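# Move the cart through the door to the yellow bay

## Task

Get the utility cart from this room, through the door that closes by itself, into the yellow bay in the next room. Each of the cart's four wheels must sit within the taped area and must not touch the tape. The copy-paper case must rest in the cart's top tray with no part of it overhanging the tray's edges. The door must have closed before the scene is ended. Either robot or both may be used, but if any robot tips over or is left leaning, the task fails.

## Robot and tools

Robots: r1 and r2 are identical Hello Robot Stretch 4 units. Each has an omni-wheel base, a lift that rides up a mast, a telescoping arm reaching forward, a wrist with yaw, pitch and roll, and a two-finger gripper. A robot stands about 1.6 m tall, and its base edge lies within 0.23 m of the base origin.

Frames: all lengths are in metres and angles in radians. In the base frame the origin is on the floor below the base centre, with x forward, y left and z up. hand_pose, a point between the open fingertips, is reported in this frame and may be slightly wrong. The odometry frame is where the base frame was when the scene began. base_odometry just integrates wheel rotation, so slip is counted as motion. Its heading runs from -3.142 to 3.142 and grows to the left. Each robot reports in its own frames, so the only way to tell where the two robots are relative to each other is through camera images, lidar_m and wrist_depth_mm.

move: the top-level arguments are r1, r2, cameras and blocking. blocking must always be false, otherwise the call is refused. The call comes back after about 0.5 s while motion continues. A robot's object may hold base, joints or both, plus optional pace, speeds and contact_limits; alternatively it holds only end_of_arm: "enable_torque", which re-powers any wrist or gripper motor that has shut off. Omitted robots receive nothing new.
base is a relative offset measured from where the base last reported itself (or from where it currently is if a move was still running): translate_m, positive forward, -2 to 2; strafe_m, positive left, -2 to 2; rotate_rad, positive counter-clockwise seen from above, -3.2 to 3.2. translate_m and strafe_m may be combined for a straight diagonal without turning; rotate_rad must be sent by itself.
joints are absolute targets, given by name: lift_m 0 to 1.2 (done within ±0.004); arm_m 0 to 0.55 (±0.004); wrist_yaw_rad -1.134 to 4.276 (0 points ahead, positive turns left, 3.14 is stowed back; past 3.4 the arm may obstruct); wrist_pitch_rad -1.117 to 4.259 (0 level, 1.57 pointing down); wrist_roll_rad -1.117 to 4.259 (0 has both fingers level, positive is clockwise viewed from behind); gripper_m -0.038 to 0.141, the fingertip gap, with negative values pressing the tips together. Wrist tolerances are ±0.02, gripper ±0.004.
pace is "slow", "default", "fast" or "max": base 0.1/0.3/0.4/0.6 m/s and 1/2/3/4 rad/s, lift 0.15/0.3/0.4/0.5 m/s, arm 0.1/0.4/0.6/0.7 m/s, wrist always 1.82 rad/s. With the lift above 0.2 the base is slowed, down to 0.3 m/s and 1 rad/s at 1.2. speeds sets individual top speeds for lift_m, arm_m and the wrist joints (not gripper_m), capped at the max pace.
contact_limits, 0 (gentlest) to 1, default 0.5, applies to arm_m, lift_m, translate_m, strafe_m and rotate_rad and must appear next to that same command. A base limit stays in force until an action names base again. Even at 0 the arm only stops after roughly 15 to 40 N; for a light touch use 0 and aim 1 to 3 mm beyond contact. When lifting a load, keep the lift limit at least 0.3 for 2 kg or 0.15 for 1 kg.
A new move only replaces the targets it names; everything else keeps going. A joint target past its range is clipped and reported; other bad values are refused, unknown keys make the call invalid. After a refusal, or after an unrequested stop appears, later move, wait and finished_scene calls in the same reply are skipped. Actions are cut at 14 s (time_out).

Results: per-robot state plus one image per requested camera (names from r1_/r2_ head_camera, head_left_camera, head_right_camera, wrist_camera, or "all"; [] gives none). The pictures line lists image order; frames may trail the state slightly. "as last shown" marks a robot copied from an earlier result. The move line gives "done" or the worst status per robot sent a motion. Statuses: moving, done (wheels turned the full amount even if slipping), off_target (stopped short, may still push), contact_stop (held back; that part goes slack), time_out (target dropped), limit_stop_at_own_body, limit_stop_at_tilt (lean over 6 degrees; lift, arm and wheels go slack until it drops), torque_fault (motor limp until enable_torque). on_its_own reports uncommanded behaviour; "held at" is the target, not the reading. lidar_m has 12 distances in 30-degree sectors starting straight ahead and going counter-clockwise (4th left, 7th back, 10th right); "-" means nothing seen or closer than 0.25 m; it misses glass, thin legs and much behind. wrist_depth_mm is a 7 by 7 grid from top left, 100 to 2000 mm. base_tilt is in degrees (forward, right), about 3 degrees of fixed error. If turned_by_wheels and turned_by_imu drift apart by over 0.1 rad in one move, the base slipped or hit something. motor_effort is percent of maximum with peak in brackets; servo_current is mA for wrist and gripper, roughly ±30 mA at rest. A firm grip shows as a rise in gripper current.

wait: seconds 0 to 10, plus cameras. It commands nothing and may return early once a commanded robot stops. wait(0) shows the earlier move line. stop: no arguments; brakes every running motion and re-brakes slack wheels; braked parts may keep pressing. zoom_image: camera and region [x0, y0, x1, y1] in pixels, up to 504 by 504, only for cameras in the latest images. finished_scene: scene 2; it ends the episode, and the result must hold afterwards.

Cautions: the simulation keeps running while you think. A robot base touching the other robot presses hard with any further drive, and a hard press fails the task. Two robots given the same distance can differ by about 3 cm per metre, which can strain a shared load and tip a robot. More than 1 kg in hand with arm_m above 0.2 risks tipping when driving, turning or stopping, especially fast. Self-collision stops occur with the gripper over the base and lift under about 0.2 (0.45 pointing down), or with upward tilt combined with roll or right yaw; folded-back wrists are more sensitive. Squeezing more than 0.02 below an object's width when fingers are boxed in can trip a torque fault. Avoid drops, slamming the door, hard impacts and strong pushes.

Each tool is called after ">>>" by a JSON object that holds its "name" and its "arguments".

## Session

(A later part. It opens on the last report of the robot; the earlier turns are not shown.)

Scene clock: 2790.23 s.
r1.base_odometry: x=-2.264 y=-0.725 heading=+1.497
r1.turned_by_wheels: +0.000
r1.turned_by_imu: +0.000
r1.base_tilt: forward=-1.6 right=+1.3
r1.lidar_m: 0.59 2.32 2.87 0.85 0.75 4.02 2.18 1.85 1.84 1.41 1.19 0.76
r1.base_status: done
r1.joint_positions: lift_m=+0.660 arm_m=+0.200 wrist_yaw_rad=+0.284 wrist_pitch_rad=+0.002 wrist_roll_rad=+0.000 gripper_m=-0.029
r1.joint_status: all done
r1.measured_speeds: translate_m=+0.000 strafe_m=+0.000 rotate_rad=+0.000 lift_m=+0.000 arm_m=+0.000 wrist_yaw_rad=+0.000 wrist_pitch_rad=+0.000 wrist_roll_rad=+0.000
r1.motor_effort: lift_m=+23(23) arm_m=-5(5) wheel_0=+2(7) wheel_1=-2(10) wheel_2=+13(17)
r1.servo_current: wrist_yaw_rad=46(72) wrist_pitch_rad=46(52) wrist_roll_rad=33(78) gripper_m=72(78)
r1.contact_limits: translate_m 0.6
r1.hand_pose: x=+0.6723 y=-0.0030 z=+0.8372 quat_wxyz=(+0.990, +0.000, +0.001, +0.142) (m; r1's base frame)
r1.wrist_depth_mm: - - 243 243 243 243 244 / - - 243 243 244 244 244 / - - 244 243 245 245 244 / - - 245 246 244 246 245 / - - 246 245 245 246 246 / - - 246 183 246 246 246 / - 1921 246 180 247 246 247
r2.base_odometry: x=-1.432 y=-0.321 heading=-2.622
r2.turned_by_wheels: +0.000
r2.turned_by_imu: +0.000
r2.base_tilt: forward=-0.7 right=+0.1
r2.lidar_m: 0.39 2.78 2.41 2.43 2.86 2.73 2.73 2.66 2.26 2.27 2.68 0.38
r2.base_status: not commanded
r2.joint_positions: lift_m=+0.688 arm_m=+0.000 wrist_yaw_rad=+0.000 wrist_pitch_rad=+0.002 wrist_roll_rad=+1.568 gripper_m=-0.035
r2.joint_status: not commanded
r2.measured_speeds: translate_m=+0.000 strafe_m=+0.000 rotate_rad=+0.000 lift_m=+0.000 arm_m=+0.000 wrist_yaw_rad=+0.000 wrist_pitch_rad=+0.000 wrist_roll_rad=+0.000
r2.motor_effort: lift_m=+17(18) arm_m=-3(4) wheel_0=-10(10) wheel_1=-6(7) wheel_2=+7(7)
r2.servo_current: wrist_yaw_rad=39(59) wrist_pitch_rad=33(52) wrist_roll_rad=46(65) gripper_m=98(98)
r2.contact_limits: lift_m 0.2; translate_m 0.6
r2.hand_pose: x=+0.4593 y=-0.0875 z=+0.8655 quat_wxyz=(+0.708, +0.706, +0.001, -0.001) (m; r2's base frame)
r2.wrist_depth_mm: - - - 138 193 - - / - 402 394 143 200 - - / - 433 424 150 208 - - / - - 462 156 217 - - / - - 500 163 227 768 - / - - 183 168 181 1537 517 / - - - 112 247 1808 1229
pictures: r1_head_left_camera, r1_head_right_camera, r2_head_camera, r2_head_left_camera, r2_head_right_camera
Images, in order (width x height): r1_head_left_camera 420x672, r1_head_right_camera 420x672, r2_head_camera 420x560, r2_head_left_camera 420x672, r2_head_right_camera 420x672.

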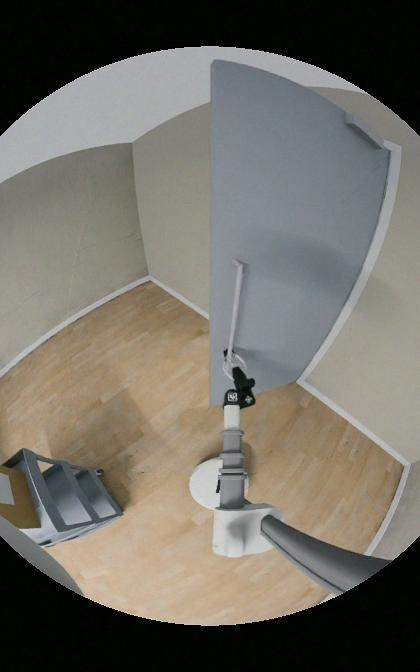

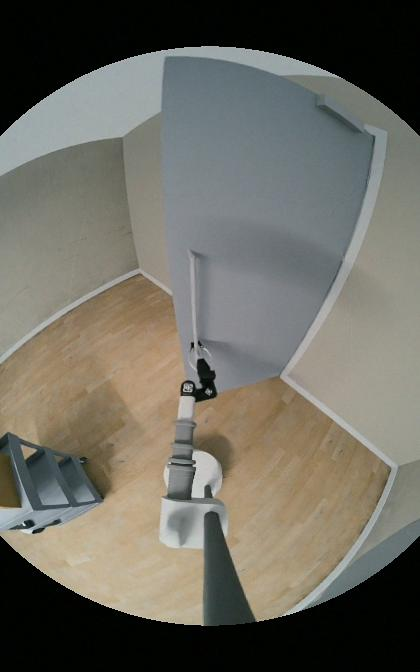

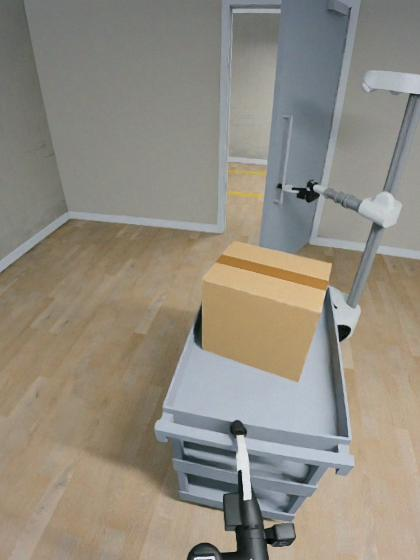

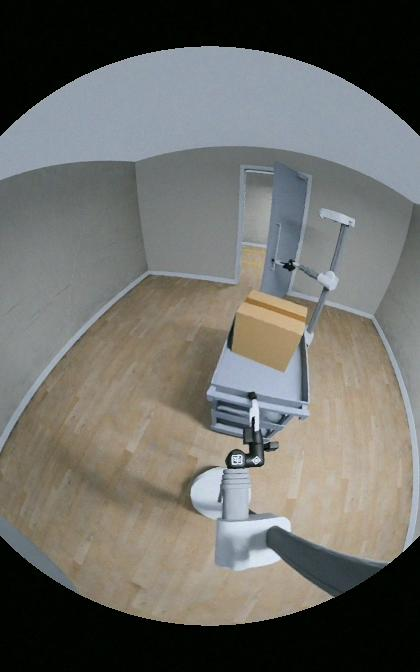

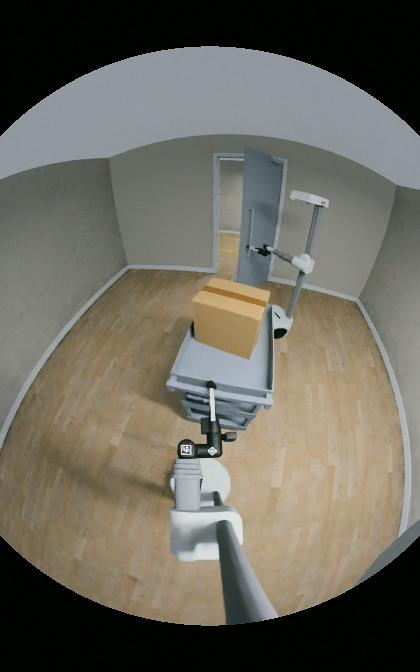

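>>> {"name": "zoom_image", "arguments": {"camera": "r1_head_left_camera", "region": [0, 400, 220, 620]}}

>>> {"name": "zoom_image", "arguments": {"camera": "r1_head_right_camera", "region": [0, 400, 220, 620]}}

Scaled by 2.291 from the camera's 420x672 image, which has a finer 600x960 frame.

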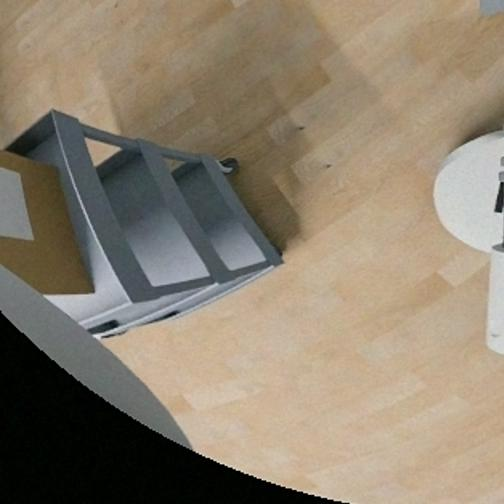

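Scaled by 2.291 from the camera's 420x672 image, which has a finer 600x960 frame.

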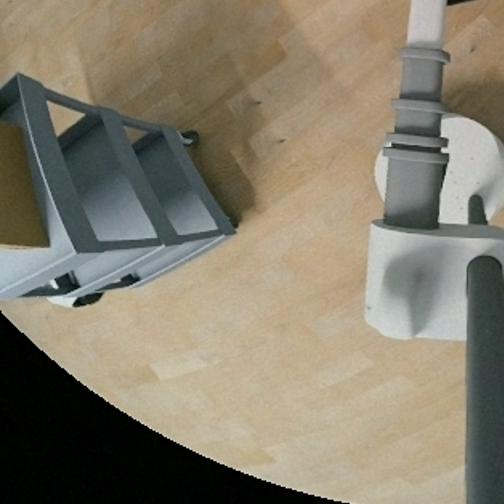

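>>> {"name": "move", "arguments": {"r1": {"base": {"translate_m": -0.191, "strafe_m": -0.180}, "joints": {"wrist_yaw_rad": 0.54}, "speeds": {"wrist_yaw_rad": 0.1}, "pace": "slow", "contact_limits": {"translate_m": 0.6}}, "blocking": false, "cameras": []}}

>>> {"name": "wait", "arguments": {"seconds": 6, "cameras": ["r1_wrist_camera"]}}

>>> {"name": "move", "arguments": {"r1": {"base": {"translate_m": -0.138, "strafe_m": -0.224}, "joints": {"wrist_yaw_rad": 0.80}, "speeds": {"wrist_yaw_rad": 0.1}, "pace": "slow", "contact_limits": {"translate_m": 0.6}}, "blocking": false, "cameras": []}}

>>> {"name": "wait", "arguments": {"seconds": 6, "cameras": ["r1_head_camera", "r1_wrist_camera", "r2_head_camera"]}}

Scene clock: 2863.03 s.
move: r1 moving
r1.base_odometry: x=-2.255 y=-0.735 heading=+1.498
r1.turned_by_wheels: +0.001
r1.turned_by_imu: +0.001
r1.base_tilt: forward=-1.5 right=+1.3
r1.lidar_m: 0.59 2.34 2.90 0.88 0.73 3.99 2.19 1.82 1.82 1.45 1.21 0.76
r1.base_status: translate_m moving; strafe_m moving
r1.joint_positions: lift_m=+0.660 arm_m=+0.200 wrist_yaw_rad=+0.325 wrist_pitch_rad=+0.002 wrist_roll_rad=+0.000 gripper_m=-0.029
r1.joint_status: wrist_yaw_rad moving
r1.measured_speeds: translate_m=-0.036 strafe_m=-0.036 rotate_rad=+0.000 lift_m=+0.000 arm_m=+0.000 wrist_yaw_rad=+0.099 wrist_pitch_rad=+0.000 wrist_roll_rad=+0.000
r1.motor_effort: lift_m=+23(23) arm_m=-5(5) wheel_0=+7(8) wheel_1=-9(11) wheel_2=+14(18)
r1.servo_current: wrist_yaw_rad=59(91) wrist_pitch_rad=39(52) wrist_roll_rad=46(59) gripper_m=72(78)
r1.contact_limits: translate_m 0.6
r1.hand_pose: x=+0.6722 y=+0.0092 z=+0.8372 quat_wxyz=(+0.987, +0.000, +0.001, +0.162) (m; r1's base frame)
r1.wrist_depth_mm: - - 244 179 242 241 239 / - - 245 243 243 241 240 / - - 246 244 243 240 240 / - - 246 244 244 242 241 / - - 247 185 244 243 242 / - - 247 182 244 244 242 / - 1921 248 181 245 244 244
r2.base_odometry: x=-1.432 y=-0.321 heading=-2.622
r2.turned_by_wheels: +0.000
r2.turned_by_imu: +0.000
r2.base_tilt: forward=-0.7 right=+0.1
r2.lidar_m: 0.37 2.84 2.43 2.43 2.83 2.75 2.74 2.63 2.27 2.29 2.66 0.38
r2.base_status: not commanded
r2.joint_positions: lift_m=+0.688 arm_m=+0.000 wrist_yaw_rad=+0.000 wrist_pitch_rad=+0.002 wrist_roll_rad=+1.568 gripper_m=-0.035
r2.joint_status: not commanded
r2.measured_speeds: translate_m=+0.000 strafe_m=+0.000 rotate_rad=+0.000 lift_m=+0.000 arm_m=+0.000 wrist_yaw_rad=+0.000 wrist_pitch_rad=+0.000 wrist_roll_rad=+0.000
r2.motor_effort: lift_m=+17(18) arm_m=-3(4) wheel_0=-9(10) wheel_1=-6(7) wheel_2=+7(7)
r2.servo_current: wrist_yaw_rad=39(59) wrist_pitch_rad=39(46) wrist_roll_rad=46(52) gripper_m=85(98)
r2.contact_limits: lift_m 0.2; translate_m 0.6
r2.hand_pose: x=+0.4593 y=-0.0875 z=+0.8655 quat_wxyz=(+0.708, +0.706, +0.001, -0.001) (m; r2's base frame)
r2.wrist_depth_mm: - - - 138 193 - - / - 402 397 143 200 - - / - 427 427 149 209 - - / - - 455 156 216 - - / - - 500 163 227 759 - / - - 183 169 181 1618 517 / - - - 112 247 1921 1255
pictures: none
No camera images: "cameras" was empty.

Scene clock: 2866.40 s.
earlier move: r1 done
r1.base_odometry: x=-2.098 y=-0.929 heading=+1.498
r1.turned_by_wheels: +0.000
r1.turned_by_imu: +0.001
r1.base_tilt: forward=-1.6 right=+1.2
r1.lidar_m: 0.59 0.69 3.14 0.84 0.90 3.37 1.86 1.60 1.55 1.43 1.19 0.89
r1.base_status: done
r1.joint_positions: lift_m=+0.660 arm_m=+0.200 wrist_yaw_rad=+0.544 wrist_pitch_rad=+0.002 wrist_roll_rad=+0.000 gripper_m=-0.029
r1.joint_status: all done
r1.measured_speeds: translate_m=+0.000 strafe_m=+0.000 rotate_rad=+0.000 lift_m=+0.000 arm_m=+0.000 wrist_yaw_rad=+0.000 wrist_pitch_rad=+0.000 wrist_roll_rad=+0.000
r1.motor_effort: lift_m=+23(23) arm_m=-4(5) wheel_0=+9(12) wheel_1=-2(11) wheel_2=+9(18)
r1.servo_current: wrist_yaw_rad=46(91) wrist_pitch_rad=39(52) wrist_roll_rad=46(72) gripper_m=78(78)
r1.contact_limits: translate_m 0.6
r1.hand_pose: x=+0.6630 y=+0.0744 z=+0.8372 quat_wxyz=(+0.963, +0.000, +0.001, +0.269) (m; r1's base frame)
r1.wrist_depth_mm: - - 242 243 244 244 245 / - - 242 243 244 245 245 / - - 243 244 244 245 245 / - - 244 244 246 246 246 / - - 245 246 247 247 247 / - - 245 182 246 247 247 / - 1808 245 178 247 247 248
r2.base_odometry: x=-1.432 y=-0.321 heading=-2.622
r2.turned_by_wheels: +0.000
r2.turned_by_imu: +0.000
r2.base_tilt: forward=-0.7 right=+0.1
r2.lidar_m: 0.41 2.79 2.41 2.42 2.84 2.75 2.77 2.63 2.29 2.28 2.65 0.40
r2.base_status: not commanded
r2.joint_positions: lift_m=+0.688 arm_m=+0.000 wrist_yaw_rad=+0.000 wrist_pitch_rad=+0.002 wrist_roll_rad=+1.568 gripper_m=-0.035
r2.joint_status: not commanded
r2.measured_speeds: translate_m=+0.000 strafe_m=+0.000 rotate_rad=+0.000 lift_m=+0.000 arm_m=+0.000 wrist_yaw_rad=+0.000 wrist_pitch_rad=+0.000 wrist_roll_rad=+0.000
r2.motor_effort: lift_m=+17(18) arm_m=-3(4) wheel_0=-9(10) wheel_1=-6(7) wheel_2=+7(7)
r2.servo_current: wrist_yaw_rad=52(65) wrist_pitch_rad=39(46) wrist_roll_rad=46(65) gripper_m=91(104)
r2.contact_limits: lift_m 0.2; translate_m 0.6
r2.hand_pose: x=+0.4593 y=-0.0875 z=+0.8655 quat_wxyz=(+0.708, +0.706, +0.001, -0.001) (m; r2's base frame)
r2.wrist_depth_mm: - - - 138 192 - - / - 402 394 144 200 - - / - 433 424 150 208 - - / - - 459 156 218 - - / - - 500 162 227 759 - / - - 183 169 181 1576 512 / - - - 112 247 1808 1255
wait: 3.37 of 6 s (r1 has come to rest)
pictures: r1_wrist_camera
Images, in order (width x height): r1_wrist_camera 616x392.

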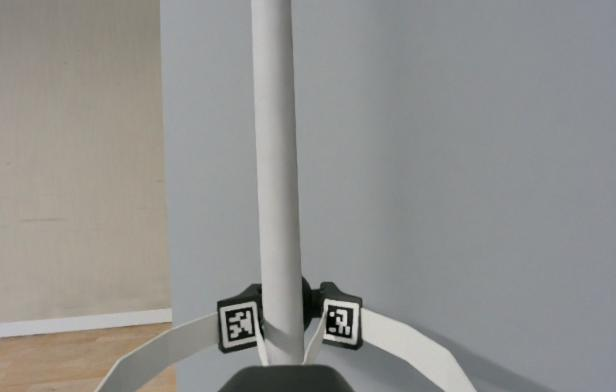

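Scene clock: 2866.90 s.
move: r1 moving
r1.base_odometry: x=-2.088 y=-0.936 heading=+1.499
r1.turned_by_wheels: +0.001
r1.turned_by_imu: +0.001
r1.base_tilt: forward=-1.6 right=+1.3
r1.lidar_m: 0.61 0.64 3.13 0.86 0.98 3.36 1.86 1.57 1.55 1.43 1.21 0.92
r1.base_status: translate_m moving; strafe_m moving
r1.joint_positions: lift_m=+0.660 arm_m=+0.200 wrist_yaw_rad=+0.584 wrist_pitch_rad=+0.002 wrist_roll_rad=+0.000 gripper_m=-0.029
r1.joint_status: wrist_yaw_rad moving
r1.measured_speeds: translate_m=-0.025 strafe_m=-0.041 rotate_rad=+0.000 lift_m=+0.000 arm_m=+0.000 wrist_yaw_rad=+0.096 wrist_pitch_rad=+0.000 wrist_roll_rad=+0.000
r1.motor_effort: lift_m=+23(23) arm_m=-4(5) wheel_0=+9(10) wheel_1=-7(9) wheel_2=+13(13)
r1.servo_current: wrist_yaw_rad=65(65) wrist_pitch_rad=39(46) wrist_roll_rad=59(59) gripper_m=72(78)
r1.contact_limits: translate_m 0.6
r1.hand_pose: x=+0.6598 y=+0.0860 z=+0.8372 quat_wxyz=(+0.958, +0.000, +0.001, +0.288) (m; r1's base frame)
r1.wrist_depth_mm: - - 244 179 242 241 240 / - - 244 244 243 241 241 / - - 245 244 244 242 242 / - - 246 245 244 243 242 / - - 246 245 245 244 243 / - - 246 182 245 244 243 / - 1921 248 181 246 244 245
r2.base_odometry: x=-1.432 y=-0.321 heading=-2.622
r2.turned_by_wheels: +0.000
r2.turned_by_imu: +0.000
r2.base_tilt: forward=-0.6 right=+0.0
r2.lidar_m: 0.39 2.77 2.42 2.42 2.78 2.76 2.75 2.66 2.28 2.28 2.69 0.39
r2.base_status: not commanded
r2.joint_positions: lift_m=+0.688 arm_m=+0.000 wrist_yaw_rad=+0.000 wrist_pitch_rad=+0.002 wrist_roll_rad=+1.568 gripper_m=-0.035
r2.joint_status: not commanded
r2.measured_speeds: translate_m=+0.000 strafe_m=+0.000 rotate_rad=+0.000 lift_m=+0.000 arm_m=+0.000 wrist_yaw_rad=+0.000 wrist_pitch_rad=+0.000 wrist_roll_rad=+0.000
r2.motor_effort: lift_m=+17(18) arm_m=-3(4) wheel_0=-9(10) wheel_1=-6(6) wheel_2=+7(7)
r2.servo_current: wrist_yaw_rad=65(65) wrist_pitch_rad=46(46) wrist_roll_rad=59(59) gripper_m=98(98)
r2.contact_limits: lift_m 0.2; translate_m 0.6
r2.hand_pose: x=+0.4593 y=-0.0875 z=+0.8655 quat_wxyz=(+0.708, +0.706, +0.001, -0.001) (m; r2's base frame)
r2.wrist_depth_mm: - - - 138 192 - - / - 397 397 143 200 - - / - 430 427 150 208 - - / - - 462 156 217 - - / - - 500 163 227 759 - / - - 183 169 181 1661 517 / - - - 112 247 1808 1255
pictures: none
No camera images: "cameras" was empty.

Scene clock: 2870.30 s.
earlier move: r1 done
r1.base_odometry: x=-1.885 y=-1.082 heading=+1.500
r1.turned_by_wheels: +0.000
r1.turned_by_imu: +0.001
r1.base_tilt: forward=-1.5 right=+1.3
r1.lidar_m: 0.58 0.60 3.39 1.04 1.42 2.86 1.58 1.32 1.31 1.38 1.14 1.14
r1.base_status: done
r1.joint_positions: lift_m=+0.660 arm_m=+0.200 wrist_yaw_rad=+0.804 wrist_pitch_rad=+0.002 wrist_roll_rad=+0.000 gripper_m=-0.029
r1.joint_status: all done
r1.measured_speeds: translate_m=+0.000 strafe_m=+0.000 rotate_rad=+0.000 lift_m=+0.000 arm_m=+0.000 wrist_yaw_rad=+0.000 wrist_pitch_rad=+0.000 wrist_roll_rad=+0.000
r1.motor_effort: lift_m=+23(23) arm_m=-5(5) wheel_0=+12(15) wheel_1=-2(10) wheel_2=+11(16)
r1.servo_current: wrist_yaw_rad=46(72) wrist_pitch_rad=39(52) wrist_roll_rad=52(72) gripper_m=78(78)
r1.contact_limits: translate_m 0.6
r1.hand_pose: x=+0.6341 y=+0.1470 z=+0.8372 quat_wxyz=(+0.920, +0.000, +0.001, +0.391) (m; r1's base frame)
r1.wrist_depth_mm: - - 242 243 244 244 246 / - - 243 244 245 246 246 / - - 244 245 246 246 246 / - - 244 245 246 246 247 / - - 245 245 247 247 248 / - - 245 182 246 247 249 / - 1983 246 179 246 248 249
r2.base_odometry: x=-1.432 y=-0.321 heading=-2.622
r2.turned_by_wheels: +0.000
r2.turned_by_imu: +0.000
r2.base_tilt: forward=-0.7 right=+0.0
r2.lidar_m: 0.43 2.77 2.41 2.41 2.81 2.73 2.74 2.64 2.26 2.27 1.89 0.39
r2.base_status: not commanded
r2.joint_positions: lift_m=+0.688 arm_m=+0.000 wrist_yaw_rad=+0.000 wrist_pitch_rad=+0.002 wrist_roll_rad=+1.568 gripper_m=-0.035
r2.joint_status: not commanded
r2.measured_speeds: translate_m=+0.000 strafe_m=+0.000 rotate_rad=+0.000 lift_m=+0.000 arm_m=+0.000 wrist_yaw_rad=+0.000 wrist_pitch_rad=+0.000 wrist_roll_rad=+0.000
r2.motor_effort: lift_m=+18(18) arm_m=-3(4) wheel_0=-9(10) wheel_1=-6(7) wheel_2=+7(7)
r2.servo_current: wrist_yaw_rad=39(65) wrist_pitch_rad=39(52) wrist_roll_rad=46(65) gripper_m=98(98)
r2.contact_limits: lift_m 0.2; translate_m 0.6
r2.hand_pose: x=+0.4593 y=-0.0875 z=+0.8655 quat_wxyz=(+0.708, +0.706, +0.001, -0.001) (m; r2's base frame)
r2.wrist_depth_mm: - - - 138 192 - - / - 402 397 144 200 - - / - 427 424 150 208 - - / - - 462 155 216 - - / - - 496 163 227 759 - / - - 183 169 181 1618 521 / - - - 112 248 1863 1229
wait: 3.40 of 6 s (r1 has come to rest)
pictures: r1_head_camera, r1_wrist_camera, r2_head_camera
Images, in order (width x height): r1_head_camera 420x560, r1_wrist_camera 616x392, r2_head_camera 420x560.

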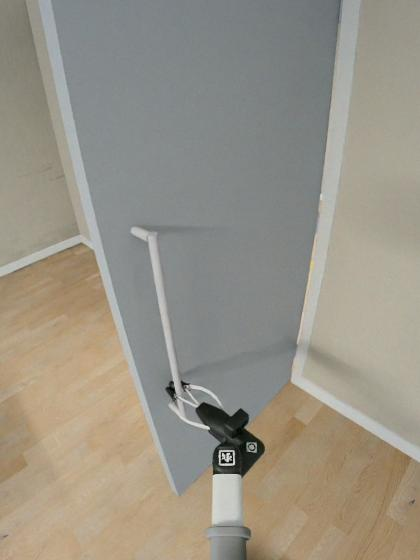

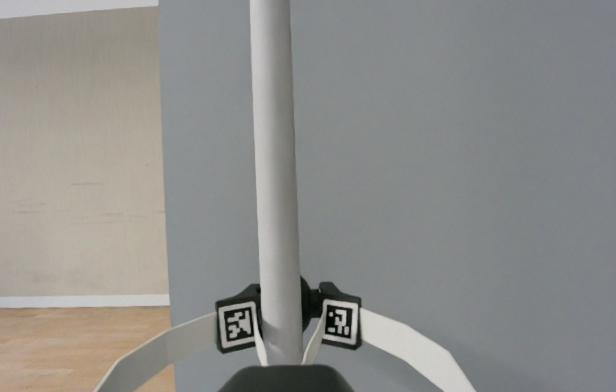

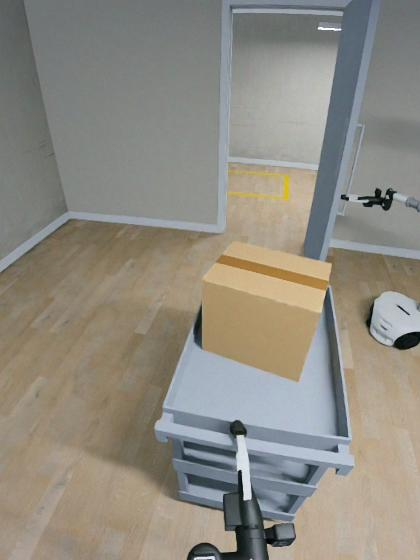

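>>> {"name": "zoom_image", "arguments": {"camera": "r2_head_camera", "region": [205, 100, 355, 260]}}

>>> {"name": "zoom_image", "arguments": {"camera": "r2_head_left_camera", "region": [150, 150, 350, 350]}}

>>> {"name": "zoom_image", "arguments": {"camera": "r2_head_right_camera", "region": [150, 150, 350, 350]}}

Scaled by 3.150 from the camera's 420x560 image, which has a finer 1200x1600 frame.

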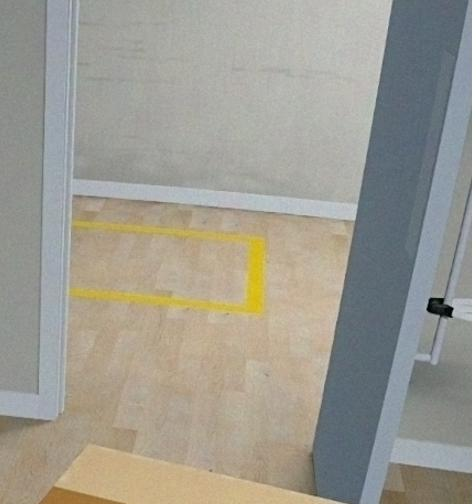

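This scene's latest camera images include none from r2_head_left_camera. They are from: r1_head_camera, r1_wrist_camera, r2_head_camera. r2_head_left_camera's image comes with the result of a call that names it in "cameras".

This scene's latest camera images include none from r2_head_right_camera. They are from: r1_head_camera, r1_wrist_camera, r2_head_camera. r2_head_right_camera's image comes with the result of a call that names it in "cameras".

>>> {"name": "move", "arguments": {"r2": {"base": {"translate_m": 0.394, "strafe_m": -0.07}, "pace": "slow", "contact_limits": {"translate_m": 0.6}}, "blocking": false, "cameras": []}}

>>> {"name": "wait", "arguments": {"seconds": 7, "cameras": ["r2_head_camera", "r2_wrist_camera", "r1_head_left_camera", "r1_wrist_camera"]}}

Scene clock: 2929.07 s.
move: r2 moving
r1.base_odometry: x=-1.885 y=-1.082 heading=+1.500
r1.turned_by_wheels: +0.000
r1.turned_by_imu: +0.000
r1.base_tilt: forward=-1.5 right=+1.3
r1.lidar_m: 0.58 0.62 3.40 1.06 1.43 2.83 1.59 1.33 1.34 1.37 1.15 1.16
r1.base_status: not commanded
r1.joint_positions: lift_m=+0.660 arm_m=+0.200 wrist_yaw_rad=+0.804 wrist_pitch_rad=+0.002 wrist_roll_rad=+0.000 gripper_m=-0.029
r1.joint_status: not commanded
r1.measured_speeds: translate_m=+0.000 strafe_m=+0.000 rotate_rad=+0.000 lift_m=+0.000 arm_m=+0.000 wrist_yaw_rad=+0.000 wrist_pitch_rad=+0.000 wrist_roll_rad=+0.000
r1.motor_effort: lift_m=+23(23) arm_m=-5(5) wheel_0=+12(13) wheel_1=-2(2) wheel_2=+11(11)
r1.servo_current: wrist_yaw_rad=39(72) wrist_pitch_rad=39(46) wrist_roll_rad=52(72) gripper_m=72(78)
r1.contact_limits: translate_m 0.6
r1.hand_pose: x=+0.6341 y=+0.1470 z=+0.8372 quat_wxyz=(+0.920, +0.000, +0.001, +0.391) (m; r1's base frame)
r1.wrist_depth_mm: - - 242 243 245 245 245 / - - 244 244 245 246 245 / - - 244 245 244 246 247 / - - 244 245 246 246 247 / - - 245 246 246 247 248 / - - 244 182 247 248 248 / - 1921 245 179 247 248 249
r2.base_odometry: x=-1.443 y=-0.325 heading=-2.622
r2.turned_by_wheels: +0.000
r2.turned_by_imu: +0.001
r2.base_tilt: forward=-0.7 right=+0.0
r2.lidar_m: 0.40 2.81 2.42 2.42 2.83 2.76 2.76 2.66 2.29 2.28 1.85 0.38
r2.base_status: translate_m moving; strafe_m moving
r2.joint_positions: lift_m=+0.688 arm_m=+0.000 wrist_yaw_rad=-0.002 wrist_pitch_rad=+0.002 wrist_roll_rad=+1.568 gripper_m=-0.035
r2.joint_status: not commanded
r2.measured_speeds: translate_m=+0.048 strafe_m=-0.008 rotate_rad=+0.004 lift_m=+0.000 arm_m=+0.000 wrist_yaw_rad=+0.000 wrist_pitch_rad=+0.000 wrist_roll_rad=+0.000
r2.motor_effort: lift_m=+17(18) arm_m=-4(4) wheel_0=+8(9) wheel_1=+5(5) wheel_2=-12(12)
r2.servo_current: wrist_yaw_rad=52(52) wrist_pitch_rad=39(46) wrist_roll_rad=52(59) gripper_m=85(98)
r2.contact_limits: lift_m 0.2; translate_m 0.6
r2.hand_pose: x=+0.4591 y=-0.0879 z=+0.8655 quat_wxyz=(+0.708, +0.706, +0.000, -0.001) (m; r2's base frame)
r2.wrist_depth_mm: - - 1756 133 189 - - / - 399 394 141 196 - - / - 430 421 146 205 - - / - - 459 151 214 - - / - - 500 160 224 741 - / - - 185 166 182 1661 504 / - - - 112 245 1808 1229
pictures: none
No camera images: "cameras" was empty.

Scene clock: 2933.83 s.
earlier move: r2 done
r1.base_odometry: x=-1.885 y=-1.082 heading=+1.500
r1.turned_by_wheels: +0.000
r1.turned_by_imu: +0.000
r1.base_tilt: forward=-1.6 right=+1.2
r1.lidar_m: 0.59 0.60 0.89 0.75 1.58 2.82 1.55 1.32 1.33 1.36 1.14 1.17
r1.base_status: not commanded
r1.joint_positions: lift_m=+0.660 arm_m=+0.200 wrist_yaw_rad=+0.804 wrist_pitch_rad=+0.002 wrist_roll_rad=+0.000 gripper_m=-0.029
r1.joint_status: not commanded
r1.measured_speeds: translate_m=+0.000 strafe_m=+0.000 rotate_rad=+0.000 lift_m=+0.000 arm_m=+0.000 wrist_yaw_rad=+0.000 wrist_pitch_rad=+0.000 wrist_roll_rad=+0.000
r1.motor_effort: lift_m=+23(23) arm_m=-5(5) wheel_0=+13(13) wheel_1=-1(2) wheel_2=+11(11)
r1.servo_current: wrist_yaw_rad=52(78) wrist_pitch_rad=46(52) wrist_roll_rad=39(72) gripper_m=72(78)
r1.contact_limits: translate_m 0.6
r1.hand_pose: x=+0.6341 y=+0.1470 z=+0.8372 quat_wxyz=(+0.920, +0.000, +0.001, +0.391) (m; r1's base frame)
r1.wrist_depth_mm: - - 243 244 244 245 246 / - - 243 244 245 246 246 / - - 243 244 245 246 247 / - - 244 245 246 247 247 / - - 244 245 246 247 247 / - - 245 182 246 247 248 / - 1921 246 179 247 248 249
r2.base_odometry: x=-1.809 y=-0.455 heading=-2.622
r2.turned_by_wheels: +0.000
r2.turned_by_imu: -0.001
r2.base_tilt: forward=-0.7 right=+0.1
r2.lidar_m: 0.44 2.75 2.39 2.39 2.75 3.15 3.15 2.65 2.31 2.31 0.33 0.33
r2.base_status: done
r2.joint_positions: lift_m=+0.688 arm_m=+0.000 wrist_yaw_rad=-0.005 wrist_pitch_rad=+0.002 wrist_roll_rad=+1.568 gripper_m=-0.035
r2.joint_status: not commanded
r2.measured_speeds: translate_m=+0.000 strafe_m=+0.000 rotate_rad=+0.000 lift_m=+0.000 arm_m=+0.000 wrist_yaw_rad=+0.000 wrist_pitch_rad=+0.000 wrist_roll_rad=+0.000
r2.motor_effort: lift_m=+17(18) arm_m=+4(5) wheel_0=+3(15) wheel_1=+4(8) wheel_2=-9(15)
r2.servo_current: wrist_yaw_rad=59(65) wrist_pitch_rad=39(46) wrist_roll_rad=46(59) gripper_m=91(104)
r2.contact_limits: lift_m 0.2; translate_m 0.6
r2.hand_pose: x=+0.4589 y=-0.0887 z=+0.8655 quat_wxyz=(+0.708, +0.706, -0.001, -0.002) (m; r2's base frame)
r2.wrist_depth_mm: - 338 340 - - 146 - / - 384 387 - 157 154 - / - 469 442 108 174 177 - / - - 521 120 193 574 559 / - - - 132 218 1708 496 / - - 182 156 180 1756 1255 / - - - 112 294 332 338
wait: 4.77 of 7 s (r2 has come to rest)
pictures: r1_head_left_camera, r1_wrist_camera, r2_head_camera, r2_wrist_camera
Images, in order (width x height): r1_head_left_camera 420x672, r1_wrist_camera 616x392, r2_head_camera 420x560, r2_wrist_camera 616x392.

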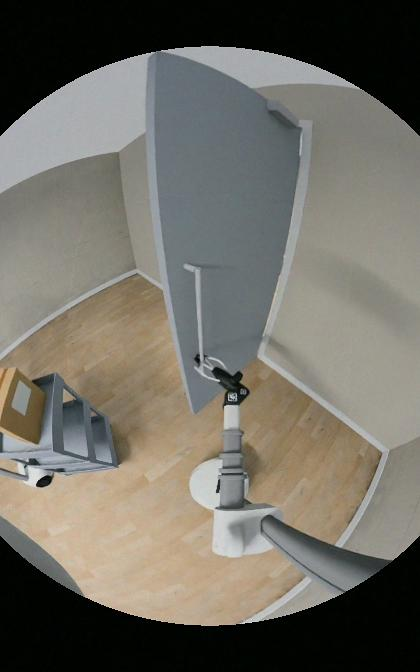

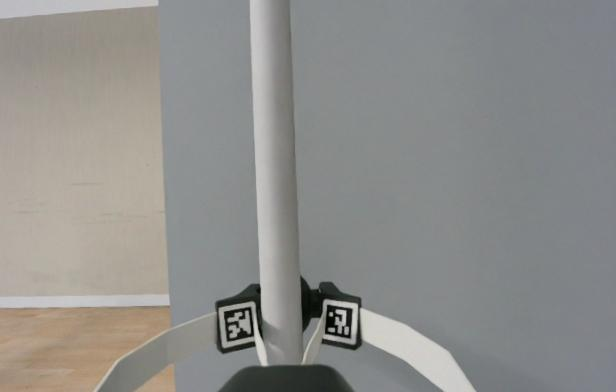

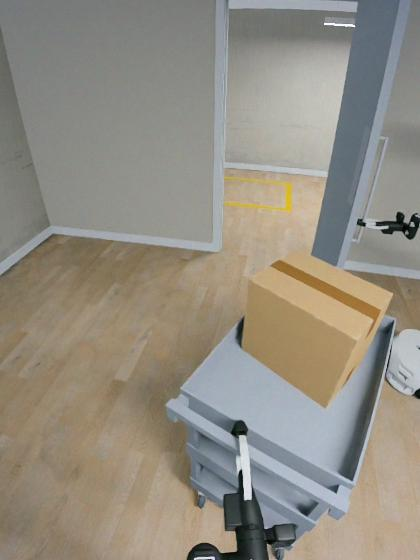

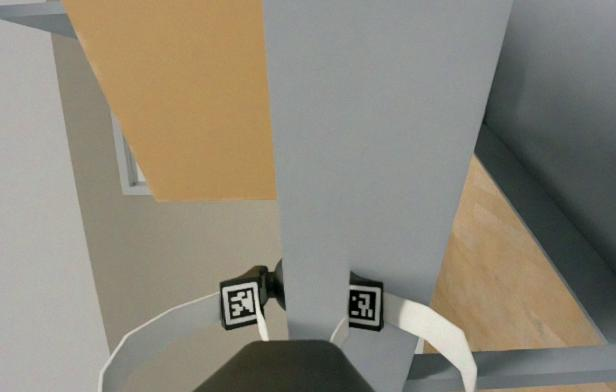

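>>> {"name": "move", "arguments": {"r2": {"joints": {"gripper_m": 0.08}}, "blocking": false, "cameras": []}}

>>> {"name": "wait", "arguments": {"seconds": 3, "cameras": ["r2_wrist_camera"]}}

>>> {"name": "move", "arguments": {"r2": {"base": {"translate_m": -0.14}}, "blocking": false, "cameras": []}}

>>> {"name": "wait", "arguments": {"seconds": 4, "cameras": ["r2_head_camera", "r2_wrist_camera"]}}

Scene clock: 3033.17 s.
move: r2 moving
r1.base_odometry: x=-1.885 y=-1.082 heading=+1.500
r1.turned_by_wheels: +0.000
r1.turned_by_imu: +0.000
r1.base_tilt: forward=-1.6 right=+1.3
r1.lidar_m: 0.58 0.60 0.86 0.74 1.60 2.85 1.55 1.33 1.31 1.37 1.14 1.15
r1.base_status: not commanded
r1.joint_positions: lift_m=+0.660 arm_m=+0.200 wrist_yaw_rad=+0.804 wrist_pitch_rad=+0.002 wrist_roll_rad=+0.000 gripper_m=-0.029
r1.joint_status: not commanded
r1.measured_speeds: translate_m=+0.000 strafe_m=+0.000 rotate_rad=+0.000 lift_m=+0.000 arm_m=+0.000 wrist_yaw_rad=+0.000 wrist_pitch_rad=+0.000 wrist_roll_rad=+0.000
r1.motor_effort: lift_m=+23(23) arm_m=-4(5) wheel_0=+12(13) wheel_1=-2(2) wheel_2=+11(11)
r1.servo_current: wrist_yaw_rad=52(59) wrist_pitch_rad=46(46) wrist_roll_rad=33(59) gripper_m=65(78)
r1.contact_limits: translate_m 0.6
r1.hand_pose: x=+0.6341 y=+0.1470 z=+0.8372 quat_wxyz=(+0.920, +0.000, +0.001, +0.391) (m; r1's base frame)
r1.wrist_depth_mm: - - 243 243 244 245 246 / - - 243 244 244 245 246 / - - 243 245 245 246 246 / - - 243 245 246 246 247 / - - 245 245 247 247 248 / - - 245 182 246 248 249 / - 1921 246 179 247 249 248
r2.base_odometry: x=-1.809 y=-0.455 heading=-2.622
r2.turned_by_wheels: +0.000
r2.turned_by_imu: +0.000
r2.base_tilt: forward=-0.7 right=+0.0
r2.lidar_m: 0.42 2.74 2.36 2.40 2.73 3.14 3.14 2.66 2.30 2.31 0.35 0.34
r2.base_status: not commanded
r2.joint_positions: lift_m=+0.688 arm_m=+0.000 wrist_yaw_rad=-0.005 wrist_pitch_rad=+0.002 wrist_roll_rad=+1.568 gripper_m=-0.010
r2.joint_status: gripper_m moving
r2.measured_speeds: translate_m=+0.000 strafe_m=+0.000 rotate_rad=+0.000 lift_m=+0.000 arm_m=+0.000 wrist_yaw_rad=+0.000 wrist_pitch_rad=+0.000 wrist_roll_rad=+0.000
r2.motor_effort: lift_m=+18(18) arm_m=+4(4) wheel_0=+3(3) wheel_1=+3(4) wheel_2=-9(9)
r2.servo_current: wrist_yaw_rad=52(59) wrist_pitch_rad=39(46) wrist_roll_rad=46(52) gripper_m=91(98)
r2.contact_limits: lift_m 0.2; translate_m 0.6
r2.hand_pose: x=+0.4589 y=-0.0887 z=+0.8655 quat_wxyz=(+0.708, +0.706, -0.001, -0.002) (m; r2's base frame)
r2.wrist_depth_mm: - 338 343 - - 148 - / - 387 387 102 160 157 - / - 473 445 111 177 181 - / - - 525 124 197 609 559 / - - - 137 222 1661 492 / - - 189 159 187 1708 1255 / - - - 112 291 334 338
pictures: none
No camera images: "cameras" was empty.

Scene clock: 3034.50 s.
earlier move: r2 done
r1.base_odometry: x=-1.885 y=-1.082 heading=+1.500
r1.turned_by_wheels: +0.000
r1.turned_by_imu: +0.000
r1.base_tilt: forward=-1.6 right=+1.3
r1.lidar_m: 0.58 0.61 0.84 0.74 1.57 2.80 1.58 1.30 1.30 1.38 1.17 1.14
r1.base_status: not commanded
r1.joint_positions: lift_m=+0.660 arm_m=+0.200 wrist_yaw_rad=+0.804 wrist_pitch_rad=+0.002 wrist_roll_rad=+0.000 gripper_m=-0.029
r1.joint_status: not commanded
r1.measured_speeds: translate_m=+0.000 strafe_m=+0.000 rotate_rad=+0.000 lift_m=+0.000 arm_m=+0.000 wrist_yaw_rad=+0.000 wrist_pitch_rad=+0.000 wrist_roll_rad=+0.000
r1.motor_effort: lift_m=+23(23) arm_m=-5(5) wheel_0=+12(13) wheel_1=-2(2) wheel_2=+11(11)
r1.servo_current: wrist_yaw_rad=59(65) wrist_pitch_rad=46(52) wrist_roll_rad=52(59) gripper_m=72(78)
r1.contact_limits: translate_m 0.6
r1.hand_pose: x=+0.6341 y=+0.1470 z=+0.8372 quat_wxyz=(+0.920, +0.000, +0.001, +0.391) (m; r1's base frame)
r1.wrist_depth_mm: - - 243 244 245 244 245 / - - 243 245 245 246 246 / - - 243 245 245 246 246 / - - 244 246 246 246 248 / - - 245 246 247 246 248 / - - 245 182 247 248 248 / - 1921 246 179 247 249 249
r2.base_odometry: x=-1.809 y=-0.455 heading=-2.622
r2.turned_by_wheels: +0.000
r2.turned_by_imu: +0.000
r2.base_tilt: forward=-0.7 right=+0.2
r2.lidar_m: 0.43 2.77 2.39 2.38 2.74 3.13 3.13 2.66 2.31 2.31 0.36 0.33
r2.base_status: not commanded
r2.joint_positions: lift_m=+0.688 arm_m=+0.000 wrist_yaw_rad=-0.003 wrist_pitch_rad=+0.002 wrist_roll_rad=+1.568 gripper_m=+0.080
r2.joint_status: all done
r2.measured_speeds: translate_m=+0.000 strafe_m=+0.000 rotate_rad=+0.000 lift_m=+0.000 arm_m=+0.000 wrist_yaw_rad=+0.000 wrist_pitch_rad=+0.000 wrist_roll_rad=+0.000
r2.motor_effort: lift_m=+17(18) arm_m=+4(5) wheel_0=+3(4) wheel_1=+3(4) wheel_2=-6(9)
r2.servo_current: wrist_yaw_rad=52(59) wrist_pitch_rad=39(46) wrist_roll_rad=52(52) gripper_m=52(117)
r2.contact_limits: lift_m 0.2; translate_m 0.6
r2.hand_pose: x=+0.4590 y=-0.0883 z=+0.8655 quat_wxyz=(+0.708, +0.706, +0.000, -0.002) (m; r2's base frame)
r2.wrist_depth_mm: - 351 355 - 154 - - / - 415 404 110 169 169 - / - - 466 120 188 647 - / - - - 136 211 1576 549 / - - - 152 233 1708 488 / - - 198 175 196 1708 1255 / - - - 112 343 349 1098
wait: 1.33 of 3 s (r2 has come to rest)
pictures: r2_wrist_camera
Images, in order (width x height): r2_wrist_camera 616x392.

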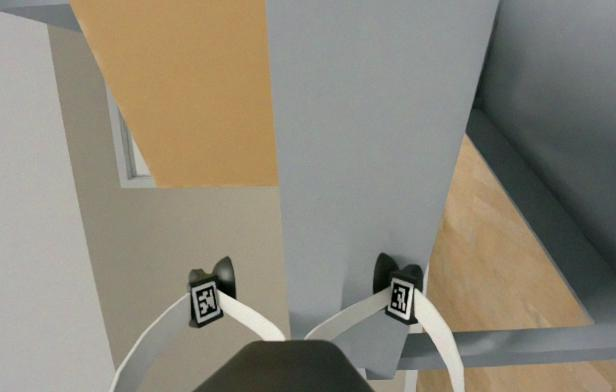

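Scene clock: 3035.00 s.
move: r2 moving
r1.base_odometry: x=-1.885 y=-1.082 heading=+1.500
r1.turned_by_wheels: +0.000
r1.turned_by_imu: +0.000
r1.base_tilt: forward=-1.6 right=+1.2
r1.lidar_m: 0.57 0.60 0.89 0.73 1.62 2.84 1.56 1.32 1.31 1.40 1.16 1.13
r1.base_status: not commanded
r1.joint_positions: lift_m=+0.660 arm_m=+0.200 wrist_yaw_rad=+0.804 wrist_pitch_rad=+0.002 wrist_roll_rad=+0.000 gripper_m=-0.029
r1.joint_status: not commanded
r1.measured_speeds: translate_m=+0.000 strafe_m=+0.000 rotate_rad=+0.000 lift_m=+0.000 arm_m=+0.000 wrist_yaw_rad=+0.000 wrist_pitch_rad=+0.000 wrist_roll_rad=+0.000
r1.motor_effort: lift_m=+23(23) arm_m=-5(5) wheel_0=+12(13) wheel_1=-2(2) wheel_2=+11(11)
r1.servo_current: wrist_yaw_rad=59(59) wrist_pitch_rad=46(46) wrist_roll_rad=33(52) gripper_m=78(85)
r1.contact_limits: translate_m 0.6
r1.hand_pose: x=+0.6341 y=+0.1470 z=+0.8372 quat_wxyz=(+0.920, +0.000, +0.001, +0.391) (m; r1's base frame)
r1.wrist_depth_mm: - - 243 243 244 245 246 / - - 243 243 244 245 246 / - - 244 245 245 247 246 / - - 244 245 245 247 247 / - - 245 245 247 247 248 / - - 244 182 247 248 248 / - 1983 246 179 247 248 249
r2.base_odometry: x=-1.782 y=-0.440 heading=-2.622
r2.turned_by_wheels: +0.000
r2.turned_by_imu: +0.000
r2.base_tilt: forward=-0.7 right=+0.0
r2.lidar_m: 0.47 2.79 2.39 2.38 2.74 3.11 3.10 2.67 2.28 2.31 1.55 0.36
r2.base_status: translate_m moving
r2.joint_positions: lift_m=+0.688 arm_m=+0.000 wrist_yaw_rad=-0.003 wrist_pitch_rad=+0.002 wrist_roll_rad=+1.568 gripper_m=+0.080
r2.joint_status: not commanded
r2.measured_speeds: translate_m=-0.120 strafe_m=+0.001 rotate_rad=+0.001 lift_m=+0.000 arm_m=+0.000 wrist_yaw_rad=+0.000 wrist_pitch_rad=+0.000 wrist_roll_rad=+0.000
r2.motor_effort: lift_m=+17(18) arm_m=+4(4) wheel_0=-7(9) wheel_1=-7(9) wheel_2=+11(12)
r2.servo_current: wrist_yaw_rad=39(59) wrist_pitch_rad=39(46) wrist_roll_rad=52(59) gripper_m=46(59)
r2.contact_limits: lift_m 0.2
r2.hand_pose: x=+0.4590 y=-0.0882 z=+0.8655 quat_wxyz=(+0.708, +0.706, +0.000, -0.002) (m; r2's base frame)
r2.wrist_depth_mm: - 377 370 116 173 174 - / - 430 424 134 191 - - / - - 492 146 212 691 - / - - - 163 237 1756 574 / - - - 191 263 1808 508 / - - 198 210 198 1661 445 / - - - 112 370 379 1160
pictures: none
No camera images: "cameras" was empty.

Scene clock: 3036.27 s.
earlier move: r2 done
r1.base_odometry: x=-1.885 y=-1.082 heading=+1.500
r1.turned_by_wheels: +0.000
r1.turned_by_imu: +0.000
r1.base_tilt: forward=-1.6 right=+1.3
r1.lidar_m: 0.57 0.60 0.87 0.73 1.61 2.85 1.57 1.31 1.30 1.38 1.15 1.17
r1.base_status: not commanded
r1.joint_positions: lift_m=+0.660 arm_m=+0.200 wrist_yaw_rad=+0.804 wrist_pitch_rad=+0.002 wrist_roll_rad=+0.000 gripper_m=-0.029
r1.joint_status: not commanded
r1.measured_speeds: translate_m=+0.000 strafe_m=+0.000 rotate_rad=+0.000 lift_m=+0.000 arm_m=+0.000 wrist_yaw_rad=+0.000 wrist_pitch_rad=+0.000 wrist_roll_rad=+0.000
r1.motor_effort: lift_m=+23(23) arm_m=-4(5) wheel_0=+12(13) wheel_1=-1(2) wheel_2=+11(11)
r1.servo_current: wrist_yaw_rad=33(72) wrist_pitch_rad=39(52) wrist_roll_rad=39(65) gripper_m=78(85)
r1.contact_limits: translate_m 0.6
r1.hand_pose: x=+0.6341 y=+0.1470 z=+0.8372 quat_wxyz=(+0.920, +0.000, +0.001, +0.391) (m; r1's base frame)
r1.wrist_depth_mm: - - 242 243 243 245 245 / - - 243 244 245 246 246 / - - 244 245 245 246 247 / - - 244 245 245 246 247 / - - 245 245 246 247 248 / - - 245 182 247 248 248 / - 1921 246 179 247 249 249
r2.base_odometry: x=-1.687 y=-0.386 heading=-2.622
r2.turned_by_wheels: +0.000
r2.turned_by_imu: +0.000
r2.base_tilt: forward=-0.6 right=+0.0
r2.lidar_m: 0.51 2.80 2.42 2.41 2.80 3.00 3.02 2.63 2.27 2.30 1.64 0.44
r2.base_status: done
r2.joint_positions: lift_m=+0.688 arm_m=+0.000 wrist_yaw_rad=-0.003 wrist_pitch_rad=+0.002 wrist_roll_rad=+1.568 gripper_m=+0.080
r2.joint_status: not commanded
r2.measured_speeds: translate_m=+0.000 strafe_m=+0.000 rotate_rad=+0.000 lift_m=+0.000 arm_m=+0.000 wrist_yaw_rad=+0.000 wrist_pitch_rad=+0.000 wrist_roll_rad=+0.000
r2.motor_effort: lift_m=+17(18) arm_m=+4(5) wheel_0=-3(10) wheel_1=-4(9) wheel_2=+2(14)
r2.servo_current: wrist_yaw_rad=46(59) wrist_pitch_rad=39(46) wrist_roll_rad=52(59) gripper_m=59(59)
r2.contact_limits: lift_m 0.2
r2.hand_pose: x=+0.4590 y=-0.0882 z=+0.8655 quat_wxyz=(+0.708, +0.706, +0.000, -0.002) (m; r2's base frame)
r2.wrist_depth_mm: - 455 455 250 258 - - / - - 508 279 285 - - / - - 580 303 322 854 - / - - - 338 368 768 - / - - - 413 410 1808 559 / - - 198 449 195 500 492 / - - - 112 - 1921 1255
wait: 1.27 of 4 s (r2 has come to rest)
pictures: r2_head_camera, r2_wrist_camera
Images, in order (width x height): r2_head_camera 420x560, r2_wrist_camera 616x392.

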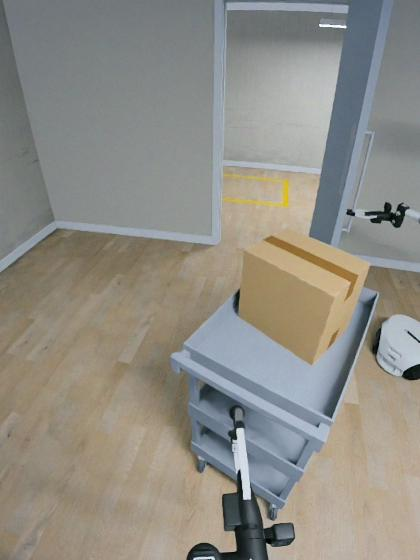

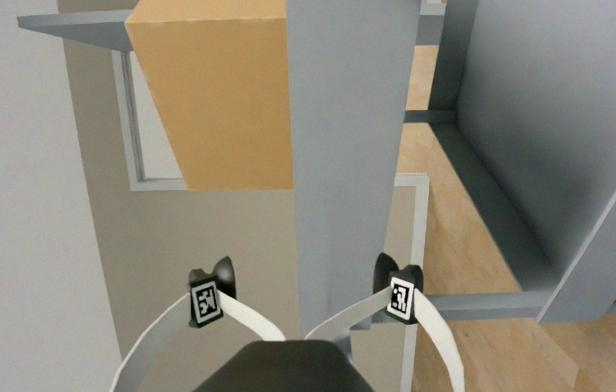

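>>> {"name": "move", "arguments": {"r2": {"base": {"rotate_rad": -0.262}}, "blocking": false, "cameras": []}}

>>> {"name": "wait", "arguments": {"seconds": 4, "cameras": ["r2_head_camera", "r2_wrist_camera", "r1_head_left_camera", "r2_head_right_camera"]}}

Scene clock: 3075.07 s.
move: r2 moving
r1.base_odometry: x=-1.885 y=-1.082 heading=+1.500
r1.turned_by_wheels: +0.000
r1.turned_by_imu: +0.000
r1.base_tilt: forward=-1.6 right=+1.2
r1.lidar_m: 0.58 0.61 0.85 0.73 1.64 2.83 1.58 1.31 1.32 1.37 1.15 1.14
r1.base_status: not commanded
r1.joint_positions: lift_m=+0.660 arm_m=+0.200 wrist_yaw_rad=+0.804 wrist_pitch_rad=+0.002 wrist_roll_rad=+0.000 gripper_m=-0.029
r1.joint_status: not commanded
r1.measured_speeds: translate_m=+0.000 strafe_m=+0.000 rotate_rad=+0.000 lift_m=+0.000 arm_m=+0.000 wrist_yaw_rad=+0.000 wrist_pitch_rad=+0.000 wrist_roll_rad=+0.000
r1.motor_effort: lift_m=+23(23) arm_m=-4(5) wheel_0=+12(13) wheel_1=-1(2) wheel_2=+11(11)
r1.servo_current: wrist_yaw_rad=46(65) wrist_pitch_rad=39(52) wrist_roll_rad=39(59) gripper_m=72(78)
r1.contact_limits: translate_m 0.6
r1.hand_pose: x=+0.6341 y=+0.1470 z=+0.8372 quat_wxyz=(+0.920, +0.000, +0.001, +0.391) (m; r1's base frame)
r1.wrist_depth_mm: - - 242 243 244 245 246 / - - 243 244 245 245 247 / - - 243 244 245 246 247 / - - 244 244 246 247 247 / - - 245 246 247 247 248 / - - 245 182 247 248 248 / - 1921 246 179 247 249 249
r2.base_odometry: x=-1.687 y=-0.386 heading=-2.835
r2.turned_by_wheels: -0.212
r2.turned_by_imu: -0.206
r2.base_tilt: forward=-0.7 right=+0.1
r2.lidar_m: 0.52 0.61 2.50 2.42 2.55 3.11 3.03 3.09 2.34 2.24 2.39 0.46
r2.base_status: rotate_rad moving
r2.joint_positions: lift_m=+0.688 arm_m=+0.000 wrist_yaw_rad=-0.003 wrist_pitch_rad=+0.002 wrist_roll_rad=+1.568 gripper_m=+0.080
r2.joint_status: not commanded
r2.measured_speeds: translate_m=+0.000 strafe_m=-0.002 rotate_rad=-0.474 lift_m=+0.000 arm_m=+0.000 wrist_yaw_rad=+0.000 wrist_pitch_rad=+0.000 wrist_roll_rad=+0.000
r2.motor_effort: lift_m=+17(18) arm_m=+4(4) wheel_0=+2(8) wheel_1=+4(9) wheel_2=+6(11)
r2.servo_current: wrist_yaw_rad=52(52) wrist_pitch_rad=39(52) wrist_roll_rad=46(59) gripper_m=52(52)
r2.contact_limits: lift_m 0.2
r2.hand_pose: x=+0.4590 y=-0.0882 z=+0.8655 quat_wxyz=(+0.708, +0.706, +0.000, -0.002) (m; r2's base frame)
r2.wrist_depth_mm: - - - - - 1756 1205 / - - 654 265 268 278 278 / - - 512 232 291 - - / - - 554 298 314 - - / - - 615 271 336 842 - / - - 198 297 195 699 - / - - - 112 - 1983 559
pictures: none
No camera images: "cameras" was empty.

Scene clock: 3075.63 s.
earlier move: r2 done
r1.base_odometry: x=-1.885 y=-1.082 heading=+1.500
r1.turned_by_wheels: +0.000
r1.turned_by_imu: +0.000
r1.base_tilt: forward=-1.5 right=+1.3
r1.lidar_m: 0.58 0.58 0.88 0.76 1.59 2.87 1.58 1.32 1.30 1.40 1.16 1.15
r1.base_status: not commanded
r1.joint_positions: lift_m=+0.660 arm_m=+0.200 wrist_yaw_rad=+0.804 wrist_pitch_rad=+0.002 wrist_roll_rad=+0.000 gripper_m=-0.029
r1.joint_status: not commanded
r1.measured_speeds: translate_m=+0.000 strafe_m=+0.000 rotate_rad=+0.000 lift_m=+0.000 arm_m=+0.000 wrist_yaw_rad=+0.000 wrist_pitch_rad=+0.000 wrist_roll_rad=+0.000
r1.motor_effort: lift_m=+23(23) arm_m=-4(5) wheel_0=+12(13) wheel_1=-1(2) wheel_2=+11(11)
r1.servo_current: wrist_yaw_rad=46(65) wrist_pitch_rad=39(52) wrist_roll_rad=39(59) gripper_m=72(78)
r1.contact_limits: translate_m 0.6
r1.hand_pose: x=+0.6341 y=+0.1470 z=+0.8372 quat_wxyz=(+0.920, +0.000, +0.001, +0.391) (m; r1's base frame)
r1.wrist_depth_mm: - - 242 243 244 244 245 / - - 243 244 245 245 246 / - - 244 244 245 245 246 / - - 244 245 246 246 248 / - - 245 246 247 248 248 / - - 245 182 246 247 248 / - 1921 246 179 247 249 248
r2.base_odometry: x=-1.687 y=-0.386 heading=-2.883
r2.turned_by_wheels: -0.049
r2.turned_by_imu: -0.047
r2.base_tilt: forward=-0.7 right=+0.1
r2.lidar_m: 0.48 0.59 2.52 2.41 2.51 3.14 3.01 3.14 2.38 2.27 2.38 0.47
r2.base_status: done
r2.joint_positions: lift_m=+0.688 arm_m=+0.000 wrist_yaw_rad=-0.003 wrist_pitch_rad=+0.002 wrist_roll_rad=+1.568 gripper_m=+0.080
r2.joint_status: not commanded
r2.measured_speeds: translate_m=+0.000 strafe_m=+0.000 rotate_rad=+0.000 lift_m=+0.000 arm_m=+0.000 wrist_yaw_rad=+0.000 wrist_pitch_rad=+0.000 wrist_roll_rad=+0.000
r2.motor_effort: lift_m=+17(18) arm_m=+4(5) wheel_0=+4(8) wheel_1=+4(9) wheel_2=+5(11)
r2.servo_current: wrist_yaw_rad=46(52) wrist_pitch_rad=39(52) wrist_roll_rad=52(59) gripper_m=52(52)
r2.contact_limits: lift_m 0.2
r2.hand_pose: x=+0.4590 y=-0.0882 z=+0.8655 quat_wxyz=(+0.708, +0.706, +0.000, -0.002) (m; r2's base frame)
r2.wrist_depth_mm: - - - - - 1756 1205 / - - - - - - - / - - 597 253 286 293 291 / - - 530 245 309 - - / - - 569 262 319 - - / - - 198 338 196 759 - / - - - 112 - 1921 -
wait: 0.57 of 4 s (r2 has come to rest)
pictures: r1_head_left_camera, r2_head_camera, r2_head_right_camera, r2_wrist_camera
Images, in order (width x height): r1_head_left_camera 420x672, r2_head_camera 420x560, r2_head_right_camera 420x672, r2_wrist_camera 616x392.

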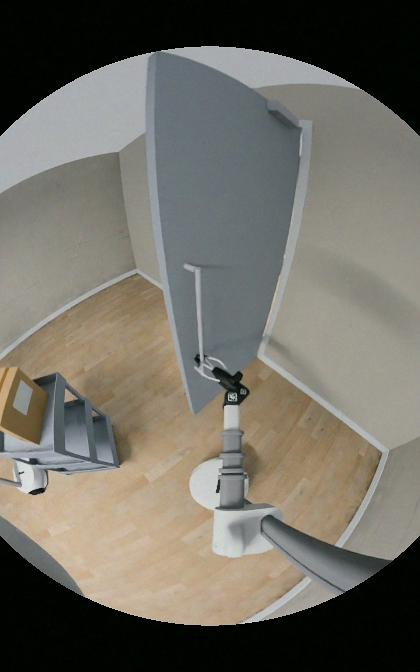

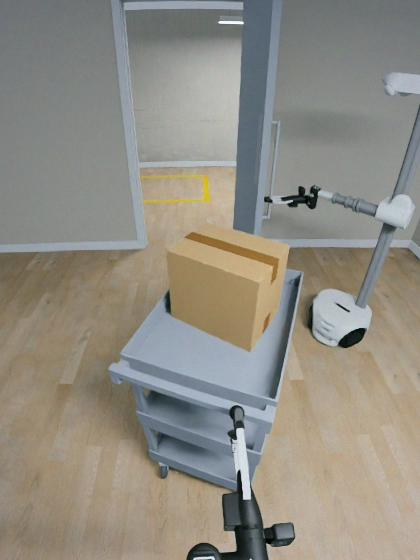

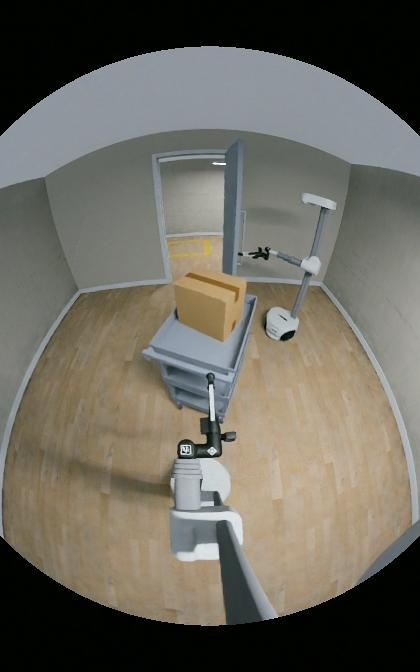

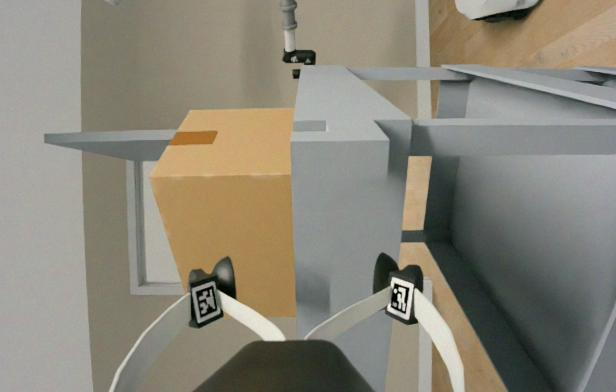

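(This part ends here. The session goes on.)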